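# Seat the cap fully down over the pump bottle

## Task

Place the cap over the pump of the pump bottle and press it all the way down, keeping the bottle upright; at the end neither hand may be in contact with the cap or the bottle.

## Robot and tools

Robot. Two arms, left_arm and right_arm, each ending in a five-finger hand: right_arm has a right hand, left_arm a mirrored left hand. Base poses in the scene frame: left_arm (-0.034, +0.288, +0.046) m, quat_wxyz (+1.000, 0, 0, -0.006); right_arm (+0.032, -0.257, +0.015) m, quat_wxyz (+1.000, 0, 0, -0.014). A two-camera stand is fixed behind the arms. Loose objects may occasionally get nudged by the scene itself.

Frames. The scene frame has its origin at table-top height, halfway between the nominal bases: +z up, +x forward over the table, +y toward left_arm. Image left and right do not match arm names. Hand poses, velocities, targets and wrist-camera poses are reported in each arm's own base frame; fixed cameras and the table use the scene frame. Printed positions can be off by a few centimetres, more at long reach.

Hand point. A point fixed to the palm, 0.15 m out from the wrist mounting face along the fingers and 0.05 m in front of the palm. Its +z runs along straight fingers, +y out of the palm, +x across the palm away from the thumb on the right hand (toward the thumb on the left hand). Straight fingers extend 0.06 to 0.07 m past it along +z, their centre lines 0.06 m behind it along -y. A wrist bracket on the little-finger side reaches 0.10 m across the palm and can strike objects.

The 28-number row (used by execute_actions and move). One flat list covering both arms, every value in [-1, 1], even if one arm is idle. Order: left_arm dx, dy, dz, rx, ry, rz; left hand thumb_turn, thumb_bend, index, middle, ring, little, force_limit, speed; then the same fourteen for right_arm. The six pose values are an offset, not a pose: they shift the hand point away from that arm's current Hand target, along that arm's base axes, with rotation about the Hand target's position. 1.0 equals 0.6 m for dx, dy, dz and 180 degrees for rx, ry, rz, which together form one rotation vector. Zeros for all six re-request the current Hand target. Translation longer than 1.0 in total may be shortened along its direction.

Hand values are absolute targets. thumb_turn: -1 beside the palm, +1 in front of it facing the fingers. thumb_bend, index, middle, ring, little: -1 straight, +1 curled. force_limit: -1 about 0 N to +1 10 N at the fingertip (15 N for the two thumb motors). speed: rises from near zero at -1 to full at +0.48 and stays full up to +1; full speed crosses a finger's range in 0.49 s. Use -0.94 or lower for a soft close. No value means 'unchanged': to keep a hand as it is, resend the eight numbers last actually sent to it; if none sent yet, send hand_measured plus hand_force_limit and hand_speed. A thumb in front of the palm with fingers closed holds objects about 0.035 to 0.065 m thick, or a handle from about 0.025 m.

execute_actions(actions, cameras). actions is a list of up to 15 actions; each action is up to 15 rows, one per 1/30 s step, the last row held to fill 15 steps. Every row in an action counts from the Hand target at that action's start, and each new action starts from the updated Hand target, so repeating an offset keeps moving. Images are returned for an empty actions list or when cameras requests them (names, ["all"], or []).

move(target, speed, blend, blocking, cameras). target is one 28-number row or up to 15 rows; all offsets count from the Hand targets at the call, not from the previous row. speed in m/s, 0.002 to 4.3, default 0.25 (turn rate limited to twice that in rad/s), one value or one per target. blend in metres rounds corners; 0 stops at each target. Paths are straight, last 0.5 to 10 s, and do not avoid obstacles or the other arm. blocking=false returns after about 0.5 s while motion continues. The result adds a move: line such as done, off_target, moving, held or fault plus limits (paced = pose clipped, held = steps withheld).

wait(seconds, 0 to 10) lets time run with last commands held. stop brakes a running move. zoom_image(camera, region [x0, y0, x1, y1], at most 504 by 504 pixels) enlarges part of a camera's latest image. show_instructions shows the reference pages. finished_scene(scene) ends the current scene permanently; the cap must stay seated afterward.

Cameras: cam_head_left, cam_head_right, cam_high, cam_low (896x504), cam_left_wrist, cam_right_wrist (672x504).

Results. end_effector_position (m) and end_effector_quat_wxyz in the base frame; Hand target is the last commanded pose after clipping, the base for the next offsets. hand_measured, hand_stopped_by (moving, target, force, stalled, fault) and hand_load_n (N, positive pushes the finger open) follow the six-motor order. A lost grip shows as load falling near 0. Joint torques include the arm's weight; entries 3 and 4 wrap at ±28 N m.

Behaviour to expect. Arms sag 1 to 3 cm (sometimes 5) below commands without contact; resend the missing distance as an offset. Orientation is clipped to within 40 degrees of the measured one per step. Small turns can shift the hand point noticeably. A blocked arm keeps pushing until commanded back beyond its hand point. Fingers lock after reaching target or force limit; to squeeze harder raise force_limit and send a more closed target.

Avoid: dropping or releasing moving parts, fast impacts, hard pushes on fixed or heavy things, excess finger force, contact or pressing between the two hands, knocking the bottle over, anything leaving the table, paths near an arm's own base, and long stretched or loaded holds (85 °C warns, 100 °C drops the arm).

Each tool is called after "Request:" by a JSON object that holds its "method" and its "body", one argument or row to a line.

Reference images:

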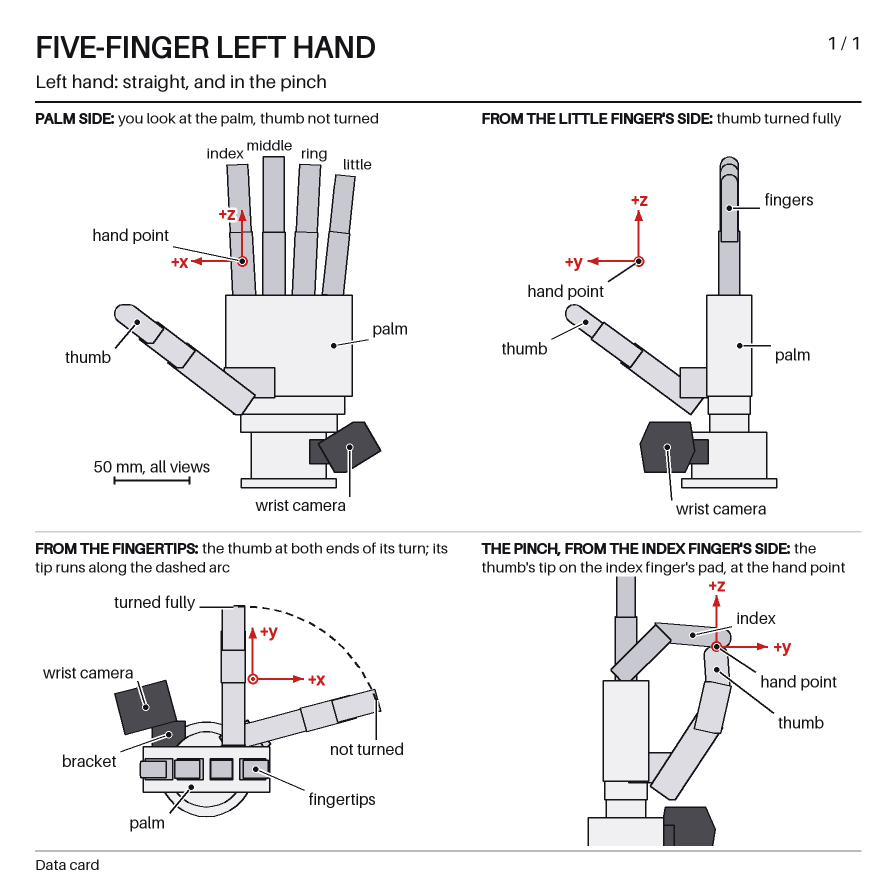

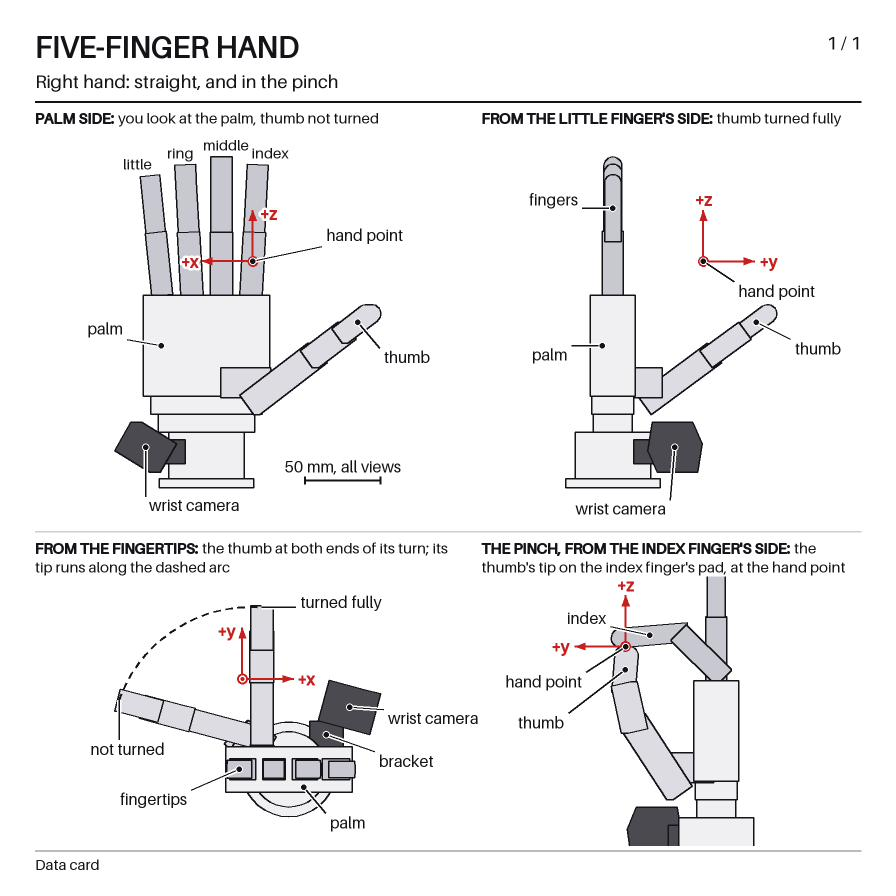

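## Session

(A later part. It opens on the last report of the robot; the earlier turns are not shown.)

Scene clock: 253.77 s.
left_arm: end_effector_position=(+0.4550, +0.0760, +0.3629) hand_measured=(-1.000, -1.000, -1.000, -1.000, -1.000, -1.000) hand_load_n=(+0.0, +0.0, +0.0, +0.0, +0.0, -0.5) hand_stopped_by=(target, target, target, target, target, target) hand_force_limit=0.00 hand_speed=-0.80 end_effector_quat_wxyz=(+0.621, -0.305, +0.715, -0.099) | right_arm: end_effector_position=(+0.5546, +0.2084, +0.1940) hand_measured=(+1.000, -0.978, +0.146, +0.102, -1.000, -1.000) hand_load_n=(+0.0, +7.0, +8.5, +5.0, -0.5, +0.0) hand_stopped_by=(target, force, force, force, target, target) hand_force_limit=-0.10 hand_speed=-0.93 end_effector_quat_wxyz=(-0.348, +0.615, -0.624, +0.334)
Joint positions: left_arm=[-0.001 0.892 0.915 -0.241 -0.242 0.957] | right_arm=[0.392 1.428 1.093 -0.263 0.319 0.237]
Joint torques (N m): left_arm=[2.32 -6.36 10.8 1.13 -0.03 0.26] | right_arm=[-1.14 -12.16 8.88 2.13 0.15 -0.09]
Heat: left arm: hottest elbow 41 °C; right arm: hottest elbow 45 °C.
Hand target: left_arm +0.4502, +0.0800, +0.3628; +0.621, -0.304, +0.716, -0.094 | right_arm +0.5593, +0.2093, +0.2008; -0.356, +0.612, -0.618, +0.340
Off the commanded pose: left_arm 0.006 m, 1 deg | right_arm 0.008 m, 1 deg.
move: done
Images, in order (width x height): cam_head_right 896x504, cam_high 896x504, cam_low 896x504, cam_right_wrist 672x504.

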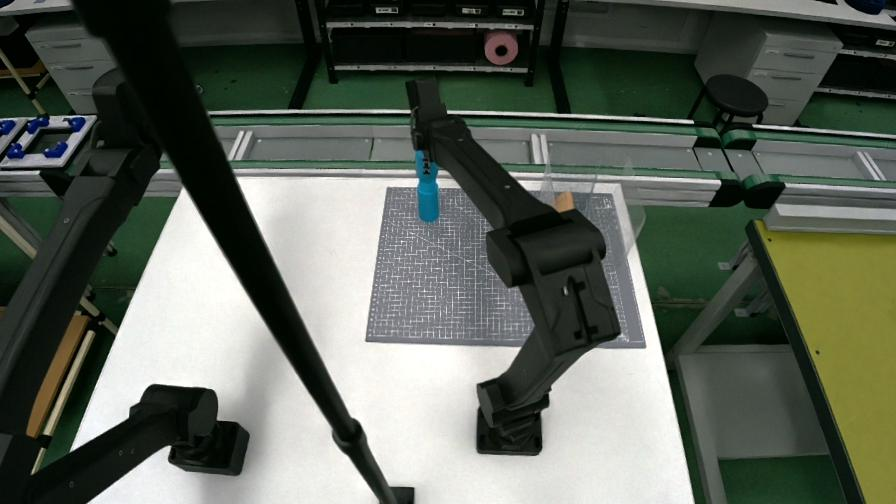

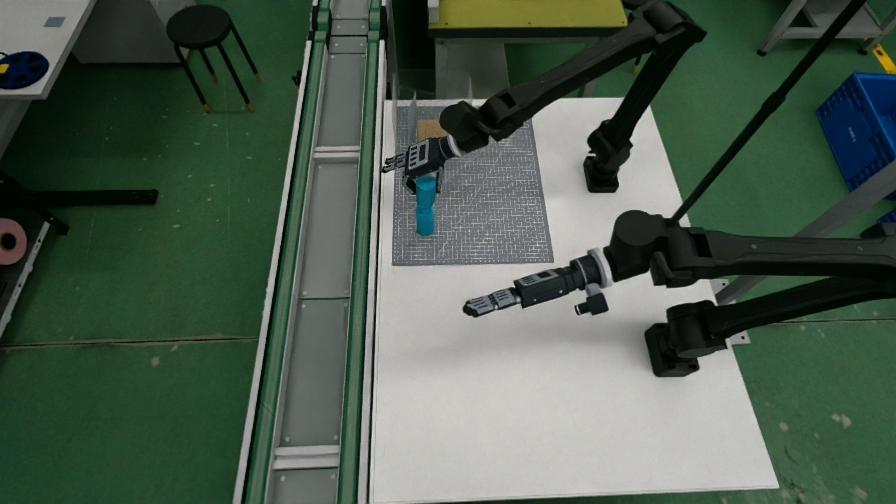

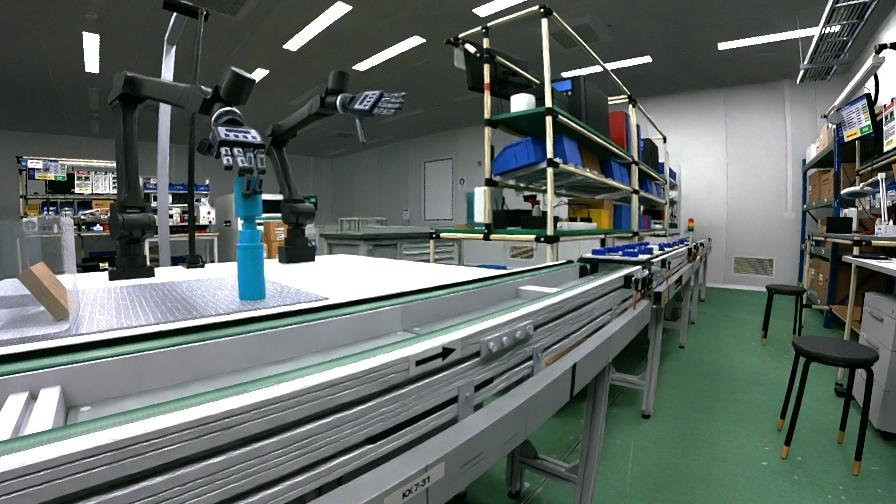

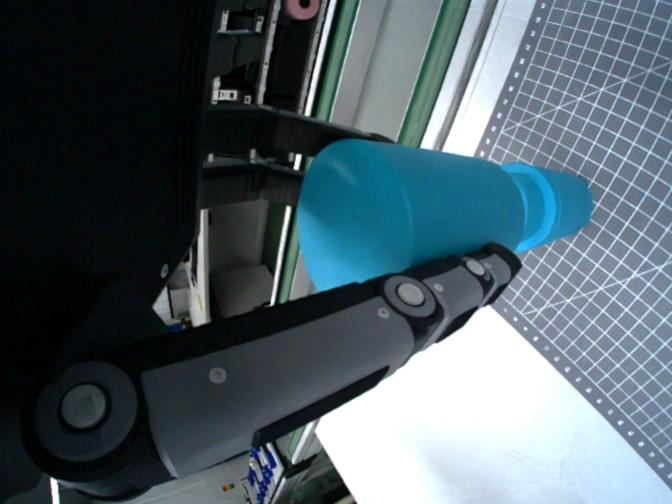

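Request:
{"method": "move", "body": {
  "target": [0,0,0,0,0,0,-1,-1,-1,-1,-1,-1,0,-0.8,0.003,-0.002,-0.03,0,0,0,1,-0.5,0.3,0.3,-1,-1,-0.1,-0.93],
  "speed": 0.04,
  "cameras": ["cam_head_right","cam_high","cam_low"]
}}

Request:
{"method": "zoom_image", "body": {
  "camera": "cam_high",
  "region": [400, 150, 450, 240]
}}

Request:
{"method": "zoom_image", "body": {
  "camera": "cam_low",
  "region": [225, 165, 285, 305]
}}

Request:
{"method": "zoom_image", "body": {
  "camera": "cam_head_right",
  "region": [400, 140, 460, 230]
}}

Scene clock: 267.00 s.
left_arm: end_effector_position=(+0.4550, +0.0760, +0.3629) hand_measured=(-1.000, -1.000, -1.000, -1.000, -1.000, -1.000) hand_load_n=(+0.0, +0.0, +0.0, +0.0, +0.0, +0.0) hand_stopped_by=(target, target, target, target, target, target) hand_force_limit=0.00 hand_speed=-0.80 end_effector_quat_wxyz=(+0.621, -0.305, +0.715, -0.099) | right_arm: end_effector_position=(+0.5549, +0.2088, +0.1871) hand_measured=(+1.000, -0.978, +0.146, +0.102, -1.000, -1.000) hand_load_n=(+0.0, +7.0, +8.5, +5.0, +0.0, +0.0) hand_stopped_by=(target, force, force, force, target, target) hand_force_limit=-0.10 hand_speed=-0.93 end_effector_quat_wxyz=(-0.356, +0.611, -0.621, +0.337)
Joint positions: left_arm=[-0.001 0.892 0.915 -0.241 -0.242 0.957] | right_arm=[0.392 1.429 1.064 -0.213 0.317 0.236]
Joint torques (N m): left_arm=[2.2 -6.01 10.76 1.16 -0.03 0.25] | right_arm=[-1.55 -10.23 8.84 2.14 0.06 -0.12]
Heat: left arm: hottest elbow 41 °C; right arm: hottest elbow 45 °C.
Hand target: left_arm +0.4502, +0.0800, +0.3628; +0.621, -0.304, +0.716, -0.094 | right_arm +0.5613, +0.2081, +0.1830; -0.356, +0.612, -0.618, +0.340
Off the commanded pose: left_arm 0.006 m, 1 deg | right_arm 0.008 m, 1 deg.
move: done
Images, in order (width x height): cam_head_right 896x504, cam_high 896x504, cam_low 896x504.

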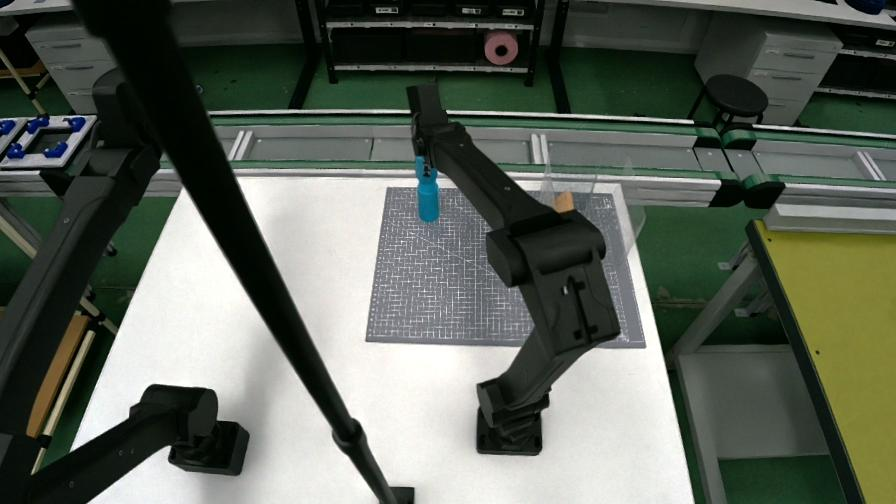

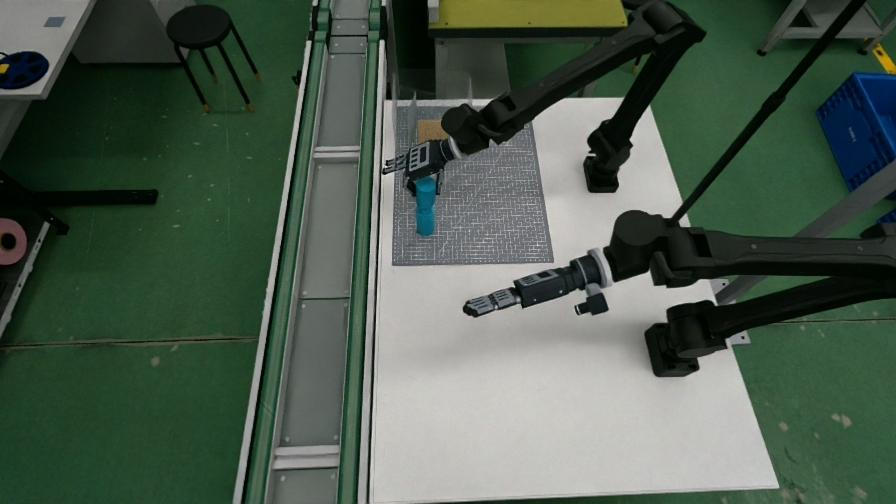

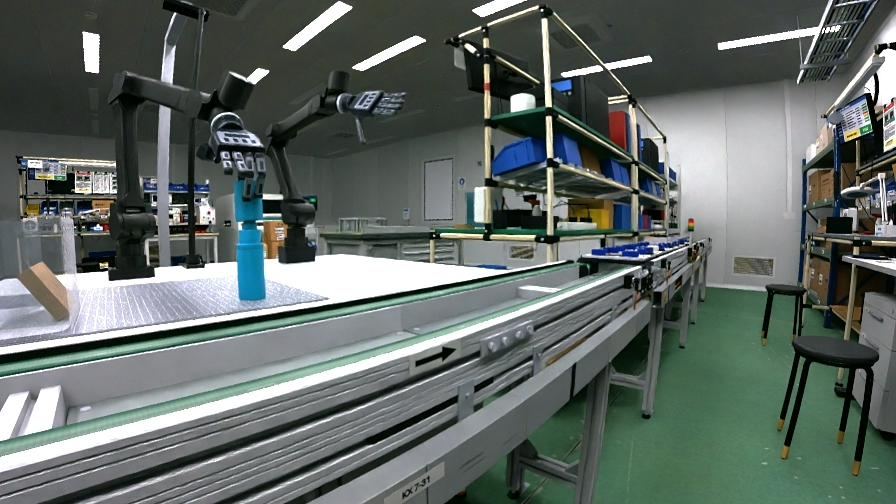

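Scaled by 5.600.

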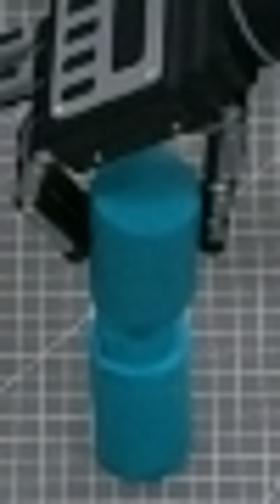

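Scaled by 3.600.

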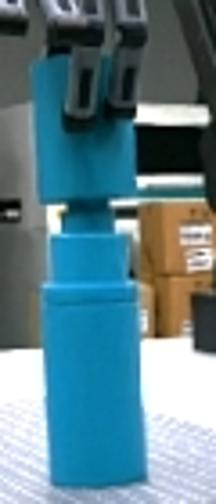

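Scaled by 5.600.

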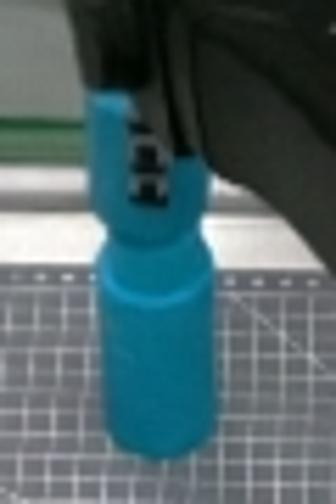

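Request:
{"method": "move", "body": {
  "target": [0,0,0,0,0,0,-1,-1,-1,-1,-1,-1,0,-0.8,-0.004,0.001,-0.055,0,0,0,1,-0.5,0.3,0.3,-1,-1,-0.1,-0.93],
  "speed": 0.04,
  "cameras": ["cam_head_right","cam_high","cam_low"]
}}

Request:
{"method": "zoom_image", "body": {
  "camera": "cam_high",
  "region": [400, 150, 450, 240]
}}

Request:
{"method": "zoom_image", "body": {
  "camera": "cam_low",
  "region": [225, 165, 285, 305]
}}

Request:
{"method": "zoom_image", "body": {
  "camera": "cam_head_right",
  "region": [400, 140, 460, 230]
}}

Scene clock: 276.30 s.
left_arm: end_effector_position=(+0.4550, +0.0760, +0.3629) hand_measured=(-1.000, -1.000, -1.000, -1.000, -1.000, -1.000) hand_load_n=(+0.5, +0.0, +0.0, +0.0, +0.0, +0.0) hand_stopped_by=(target, target, target, target, target, target) hand_force_limit=0.00 hand_speed=-0.80 end_effector_quat_wxyz=(+0.621, -0.305, +0.715, -0.099) | right_arm: end_effector_position=(+0.5546, +0.2087, +0.1557) hand_measured=(+1.000, -0.978, +0.146, +0.102, -1.000, -1.000) hand_load_n=(+0.5, +6.5, +8.5, +5.0, +0.0, +0.0) hand_stopped_by=(target, force, force, force, target, target) hand_force_limit=-0.10 hand_speed=-0.93 end_effector_quat_wxyz=(-0.358, +0.610, -0.621, +0.338)
Joint positions: left_arm=[-0.001 0.892 0.915 -0.241 -0.242 0.957] | right_arm=[0.392 1.462 1.007 -0.118 0.317 0.236]
Joint torques (N m): left_arm=[2.43 -6.18 10.77 1.09 -0.02 0.24] | right_arm=[-1.26 -10.4 8.38 1.98 0.14 -0.08]
Heat: left arm: hottest elbow 41 °C; right arm: hottest elbow 45 °C.
Hand target: left_arm +0.4502, +0.0800, +0.3628; +0.621, -0.304, +0.716, -0.094 | right_arm +0.5587, +0.2087, +0.1497; -0.356, +0.612, -0.618, +0.340
Off the commanded pose: left_arm 0.006 m, 1 deg | right_arm 0.007 m, 1 deg.
move: done
Images, in order (width x height): cam_head_right 896x504, cam_high 896x504, cam_low 896x504.

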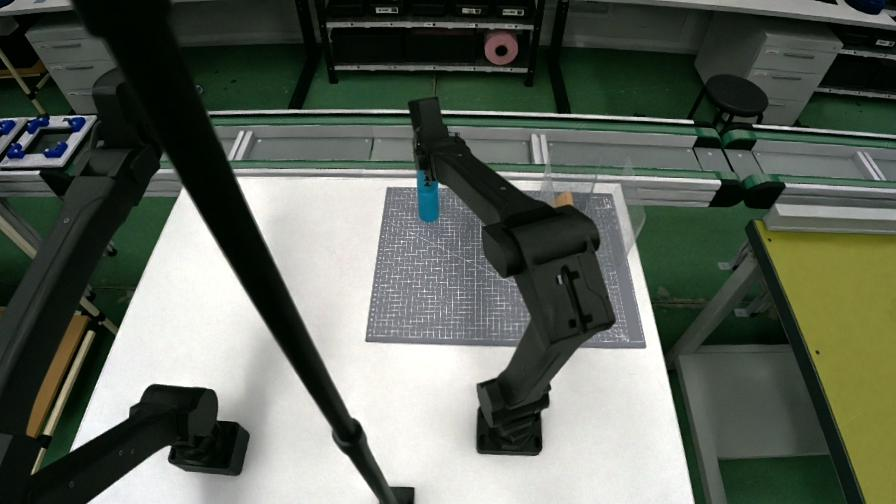

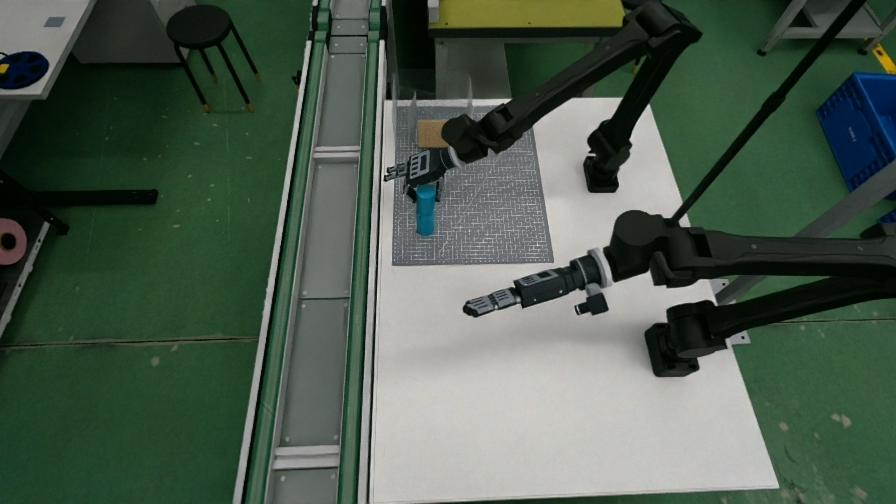

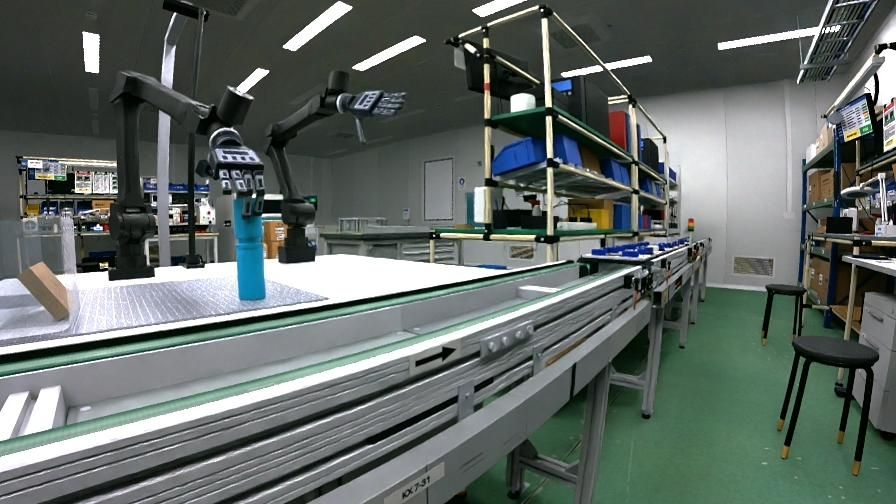

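Scaled by 5.600.

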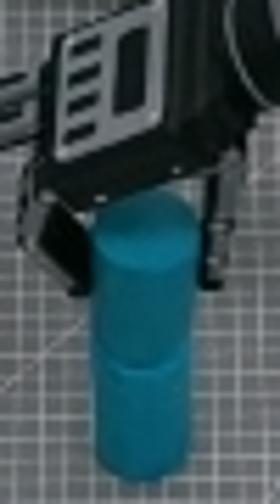

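Scaled by 3.600.

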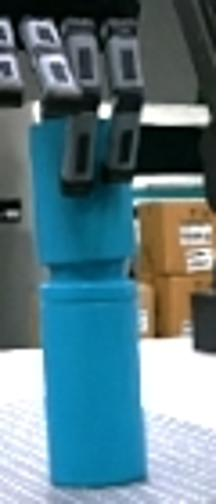

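Scaled by 5.600.

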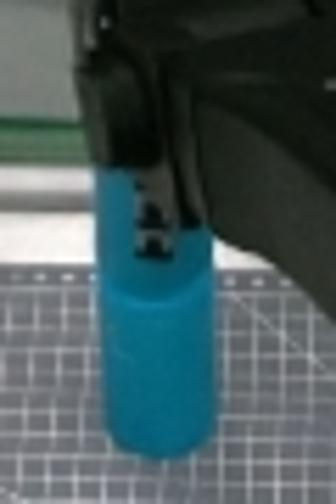

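Request:
{"method": "move", "body": {
  "target": [0,0,0,0,0,0,-1,-1,-1,-1,-1,-1,0,-0.8,0,0,-0.028,0,0,0,1,-0.5,0.3,0.3,-1,-1,-0.1,-0.93],
  "speed": 0.04,
  "cameras": ["cam_head_right","cam_high","cam_low"]
}}

Request:
{"method": "zoom_image", "body": {
  "camera": "cam_high",
  "region": [400, 150, 450, 240]
}}

Request:
{"method": "zoom_image", "body": {
  "camera": "cam_low",
  "region": [225, 165, 285, 305]
}}

Scene clock: 279.90 s.
left_arm: end_effector_position=(+0.4550, +0.0760, +0.3629) hand_measured=(-1.000, -1.000, -1.000, -1.000, -1.000, -1.000) hand_load_n=(+0.0, +0.0, +0.0, +0.0, +0.0, +0.0) hand_stopped_by=(target, target, target, target, target, target) hand_force_limit=0.00 hand_speed=-0.80 end_effector_quat_wxyz=(+0.621, -0.305, +0.715, -0.099) | right_arm: end_effector_position=(+0.5567, +0.2096, +0.1528) hand_measured=(+1.000, -0.978, +0.146, +0.102, -1.000, -1.000) hand_load_n=(+0.0, +7.0, +6.0, +2.0, +0.0, +0.0) hand_stopped_by=(target, force, force, force, target, target) hand_force_limit=-0.10 hand_speed=-0.93 end_effector_quat_wxyz=(-0.368, +0.604, -0.618, +0.342)
Joint positions: left_arm=[-0.001 0.892 0.915 -0.241 -0.242 0.957] | right_arm=[0.392 1.466 0.988 -0.071 0.317 0.236]
Joint torques (N m): left_arm=[2.08 -6.3 10.77 1.1 -0.03 0.26] | right_arm=[-1.44 -9.23 7.8 1.99 0.13 -0.09]
Heat: left arm: hottest elbow 41 °C; right arm: hottest elbow 45 °C.
Hand target: left_arm +0.4502, +0.0800, +0.3628; +0.621, -0.304, +0.716, -0.094 | right_arm +0.5588, +0.2087, +0.1331; -0.356, +0.612, -0.618, +0.340
Off the commanded pose: left_arm 0.006 m, 1 deg | right_arm 0.020 m, 2 deg.
move: off_target (right_arm)
Images, in order (width x height): cam_head_right 896x504, cam_high 896x504, cam_low 896x504.

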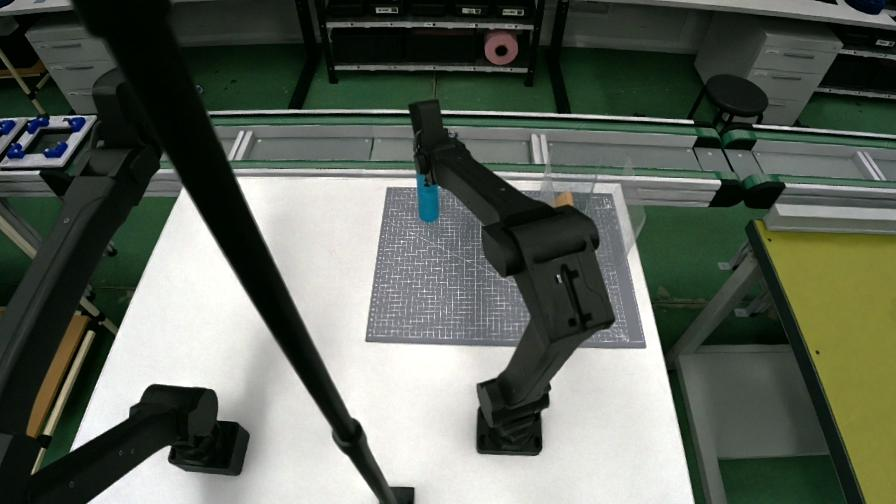

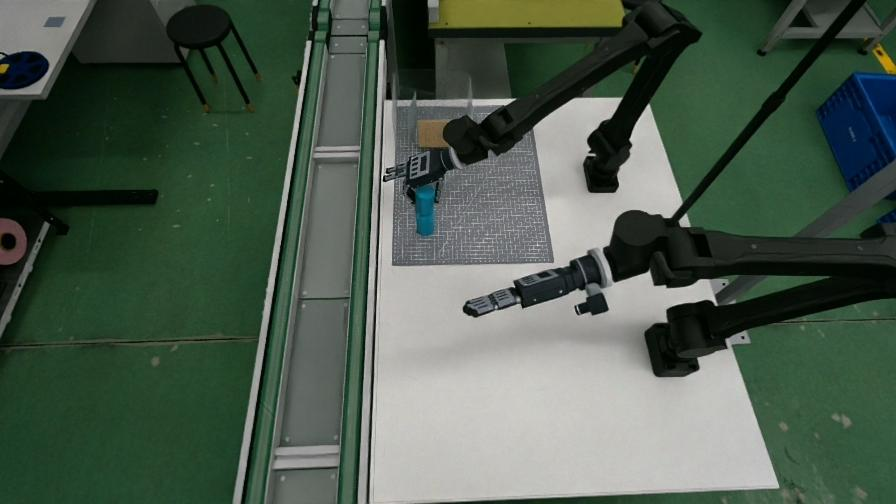

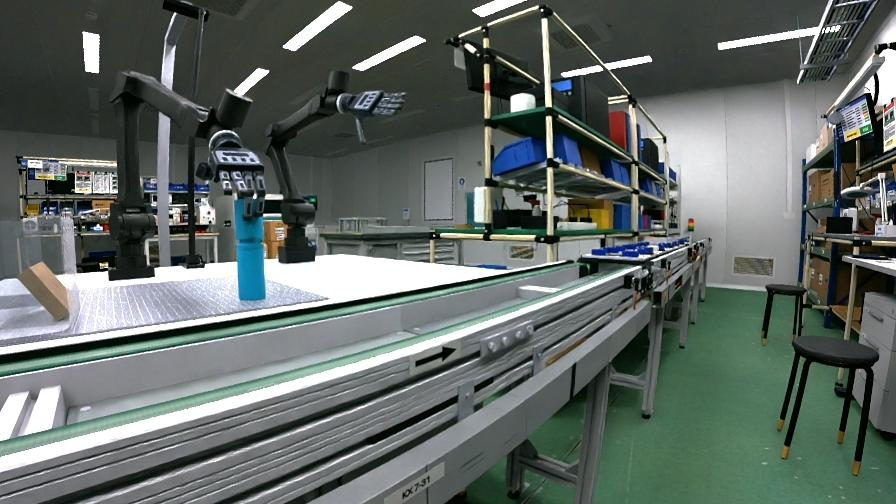

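Scaled by 5.600.

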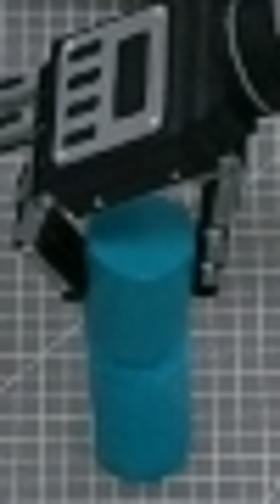

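Scaled by 3.600.

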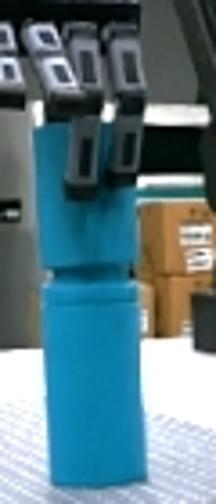

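Request:
{"method": "move", "body": {
  "target": [
    [0,0,0,0,0,0,-1,-1,-1,-1,-1,-1,0,-0.8,-0.003,0.001,0.025,0,0,0,1,-0.5,0.3,0.3,-1,-1,-0.1,-0.93],
    [0,0,0,0,0,0,-1,-1,-1,-1,-1,-1,0,-0.8,-0.003,0.001,0.025,0,0,0,1,-1,-0.1,-0.1,-1,-1,-0.1,-0.8]
  ],
  "speed": 0.04,
  "cameras": ["cam_head_right","cam_high","cam_low"]
}}

Request:
{"method": "zoom_image", "body": {
  "camera": "cam_high",
  "region": [400, 150, 450, 240]
}}

Request:
{"method": "zoom_image", "body": {
  "camera": "cam_low",
  "region": [225, 165, 285, 305]
}}

Scene clock: 287.00 s.
left_arm: end_effector_position=(+0.4550, +0.0760, +0.3629) hand_measured=(-1.000, -1.000, -1.000, -1.000, -1.000, -1.000) hand_load_n=(+0.0, +0.0, +0.0, +0.0, +0.0, +0.0) hand_stopped_by=(target, target, target, target, target, target) hand_force_limit=0.00 hand_speed=-0.80 end_effector_quat_wxyz=(+0.621, -0.305, +0.715, -0.099) | right_arm: end_effector_position=(+0.5532, +0.2081, +0.1486) hand_measured=(+1.000, -1.000, -0.100, -0.100, -1.000, -1.000) hand_load_n=(+0.0, +0.0, +0.0, +0.0, +0.0, +0.0) hand_stopped_by=(target, target, target, target, target, target) hand_force_limit=-0.10 hand_speed=-0.80 end_effector_quat_wxyz=(-0.360, +0.609, -0.620, +0.339)
Joint positions: left_arm=[-0.001 0.892 0.915 -0.241 -0.242 0.957] | right_arm=[0.392 1.466 0.988 -0.091 0.318 0.236]
Joint torques (N m): left_arm=[2.26 -6.24 10.81 1.13 -0.02 0.25] | right_arm=[-0.97 -10.81 9.18 1.21 0.22 -0.08]
Heat: left arm: hottest elbow 41 °C; right arm: hottest elbow 44 °C.
Hand target: left_arm +0.4502, +0.0800, +0.3628; +0.621, -0.304, +0.716, -0.094 | right_arm +0.5570, +0.2093, +0.1481; -0.356, +0.612, -0.618, +0.340
Off the commanded pose: left_arm 0.006 m, 1 deg | right_arm 0.004 m, 1 deg.
move: done
Images, in order (width x height): cam_head_right 896x504, cam_high 896x504, cam_low 896x504.

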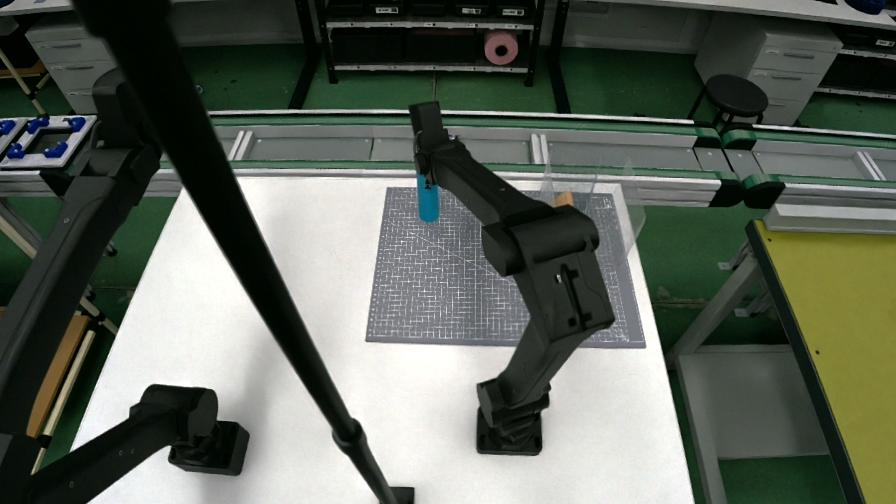

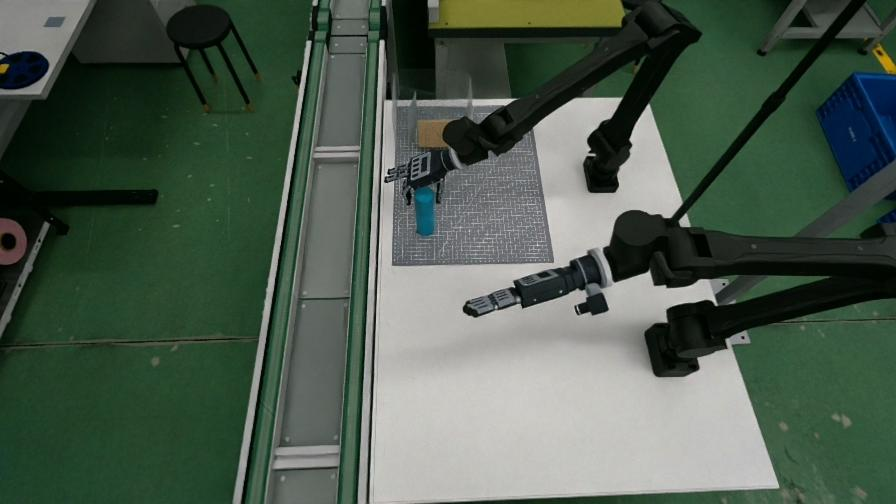

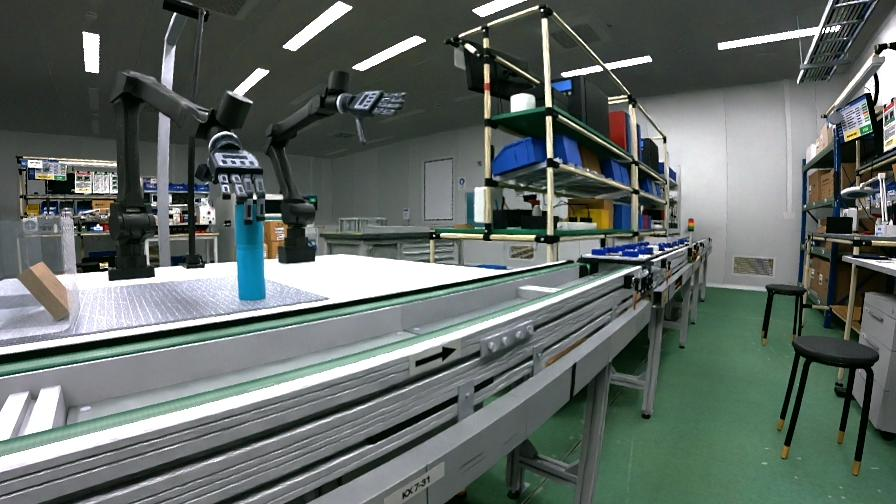

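Scaled by 5.600.

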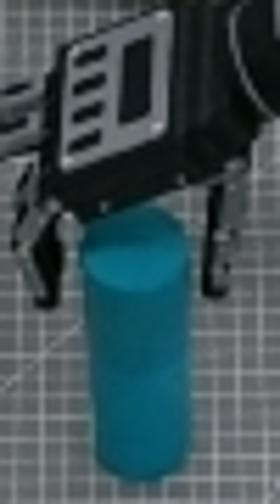

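Scaled by 3.600.

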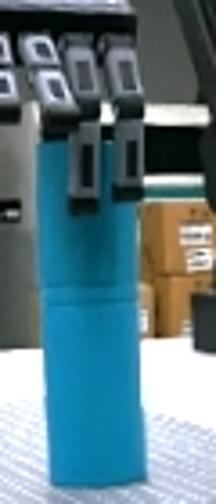

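Request:
{"method": "move", "body": {
  "target": [
    [0,0,0,0,0,0,-1,-1,-1,-1,-1,-1,0,-0.8,0,0,0,0,0,0,1,-1,-0.8,-0.8,-1,-1,-0.1,-0.5],
    [0,0,0,0,0,0,-1,-1,-1,-1,-1,-1,0,-0.8,0,0,0.2,0,0,0,1,-1,-0.8,-0.8,-1,-1,-0.1,-0.5]
  ],
  "speed": 0.08,
  "cameras": ["cam_head_right","cam_high","cam_low","cam_right_wrist"]
}}

Request:
{"method": "zoom_image", "body": {
  "camera": "cam_high",
  "region": [400, 150, 450, 240]
}}

Request:
{"method": "zoom_image", "body": {
  "camera": "cam_low",
  "region": [225, 165, 285, 305]
}}

Scene clock: 297.10 s.
left_arm: end_effector_position=(+0.4550, +0.0760, +0.3629) hand_measured=(-1.000, -1.000, -1.000, -1.000, -1.000, -1.000) hand_load_n=(+0.0, +0.0, +0.0, +0.0, +0.0, +0.0) hand_stopped_by=(target, target, target, target, target, target) hand_force_limit=0.00 hand_speed=-0.80 end_effector_quat_wxyz=(+0.621, -0.305, +0.715, -0.099) | right_arm: end_effector_position=(+0.5458, +0.2049, +0.2308) hand_measured=(+1.000, -1.000, -0.800, -0.800, -1.000, -1.000) hand_load_n=(+0.0, +0.0, +0.0, +0.0, +0.0, +0.0) hand_stopped_by=(target, target, target, target, target, target) hand_force_limit=-0.10 hand_speed=-0.50 end_effector_quat_wxyz=(-0.333, +0.623, -0.627, +0.328)
Joint positions: left_arm=[-0.001 0.892 0.915 -0.241 -0.242 0.957] | right_arm=[0.392 1.39 1.174 -0.418 0.318 0.236]
Joint torques (N m): left_arm=[2.32 -6.12 10.82 1.17 -0.04 0.24] | right_arm=[-1.14 -12.51 12.64 1.17 0.23 -0.08]
Heat: left arm: hottest elbow 41 °C; right arm: hottest elbow 44 °C.
Hand target: left_arm +0.4502, +0.0800, +0.3628; +0.621, -0.304, +0.716, -0.094 | right_arm +0.5570, +0.2093, +0.2681; -0.356, +0.612, -0.618, +0.340
Off the commanded pose: left_arm 0.006 m, 1 deg | right_arm 0.039 m, 3 deg.
move: off_target (right_arm)
Images, in order (width x height): cam_head_right 896x504, cam_high 896x504, cam_low 896x504, cam_right_wrist 672x504.

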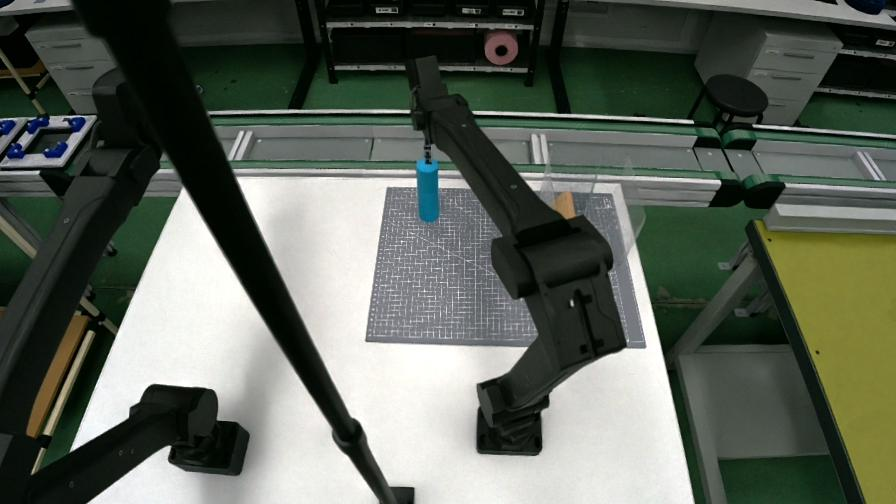

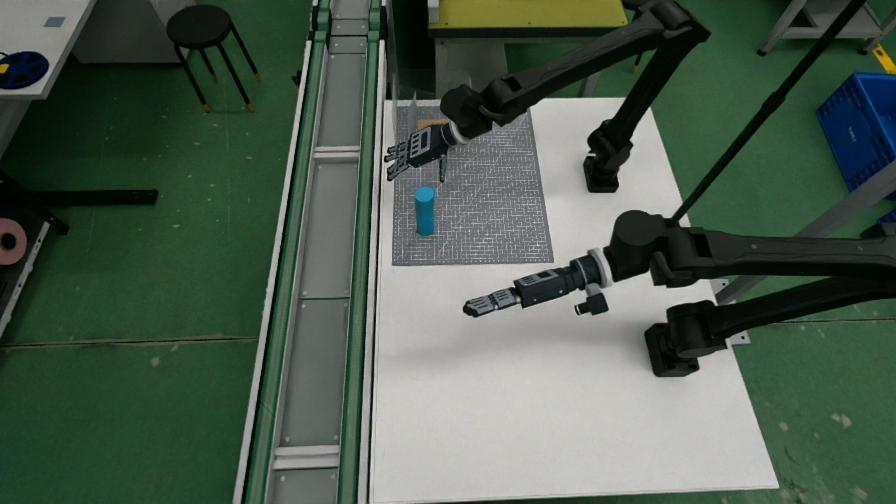

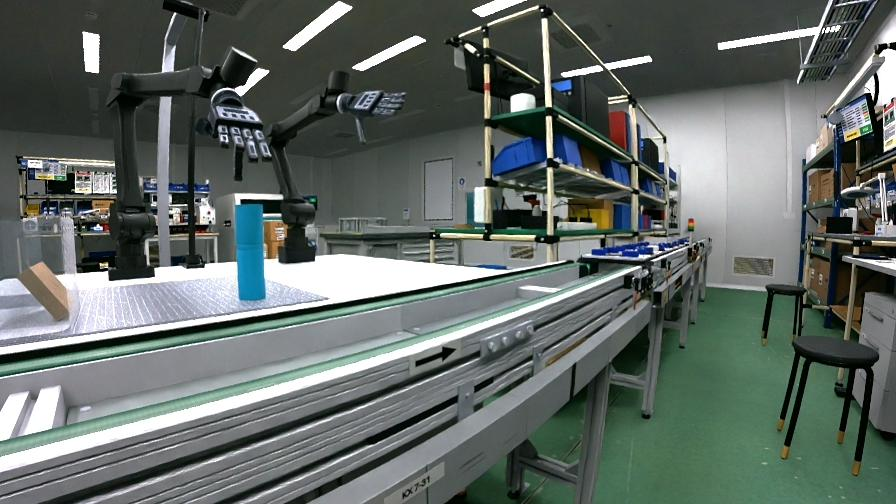

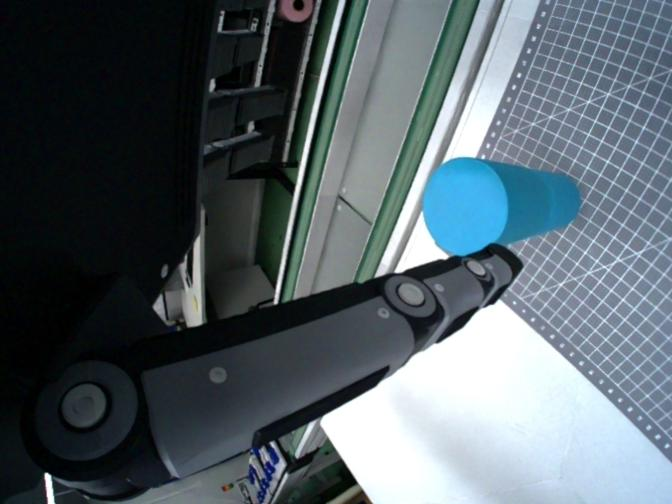

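Scaled by 5.600.

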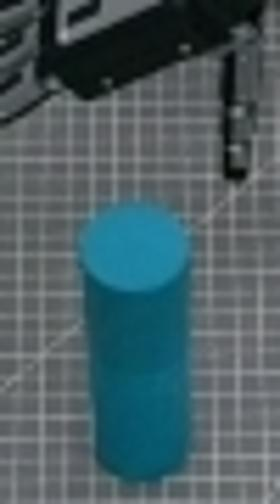

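Scaled by 3.600.

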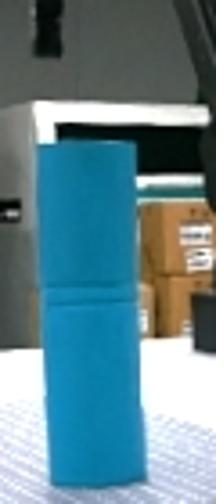

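Request:
{"method": "finished_scene", "body": {
  "scene": 1
}}

The scene is finished: the task was done.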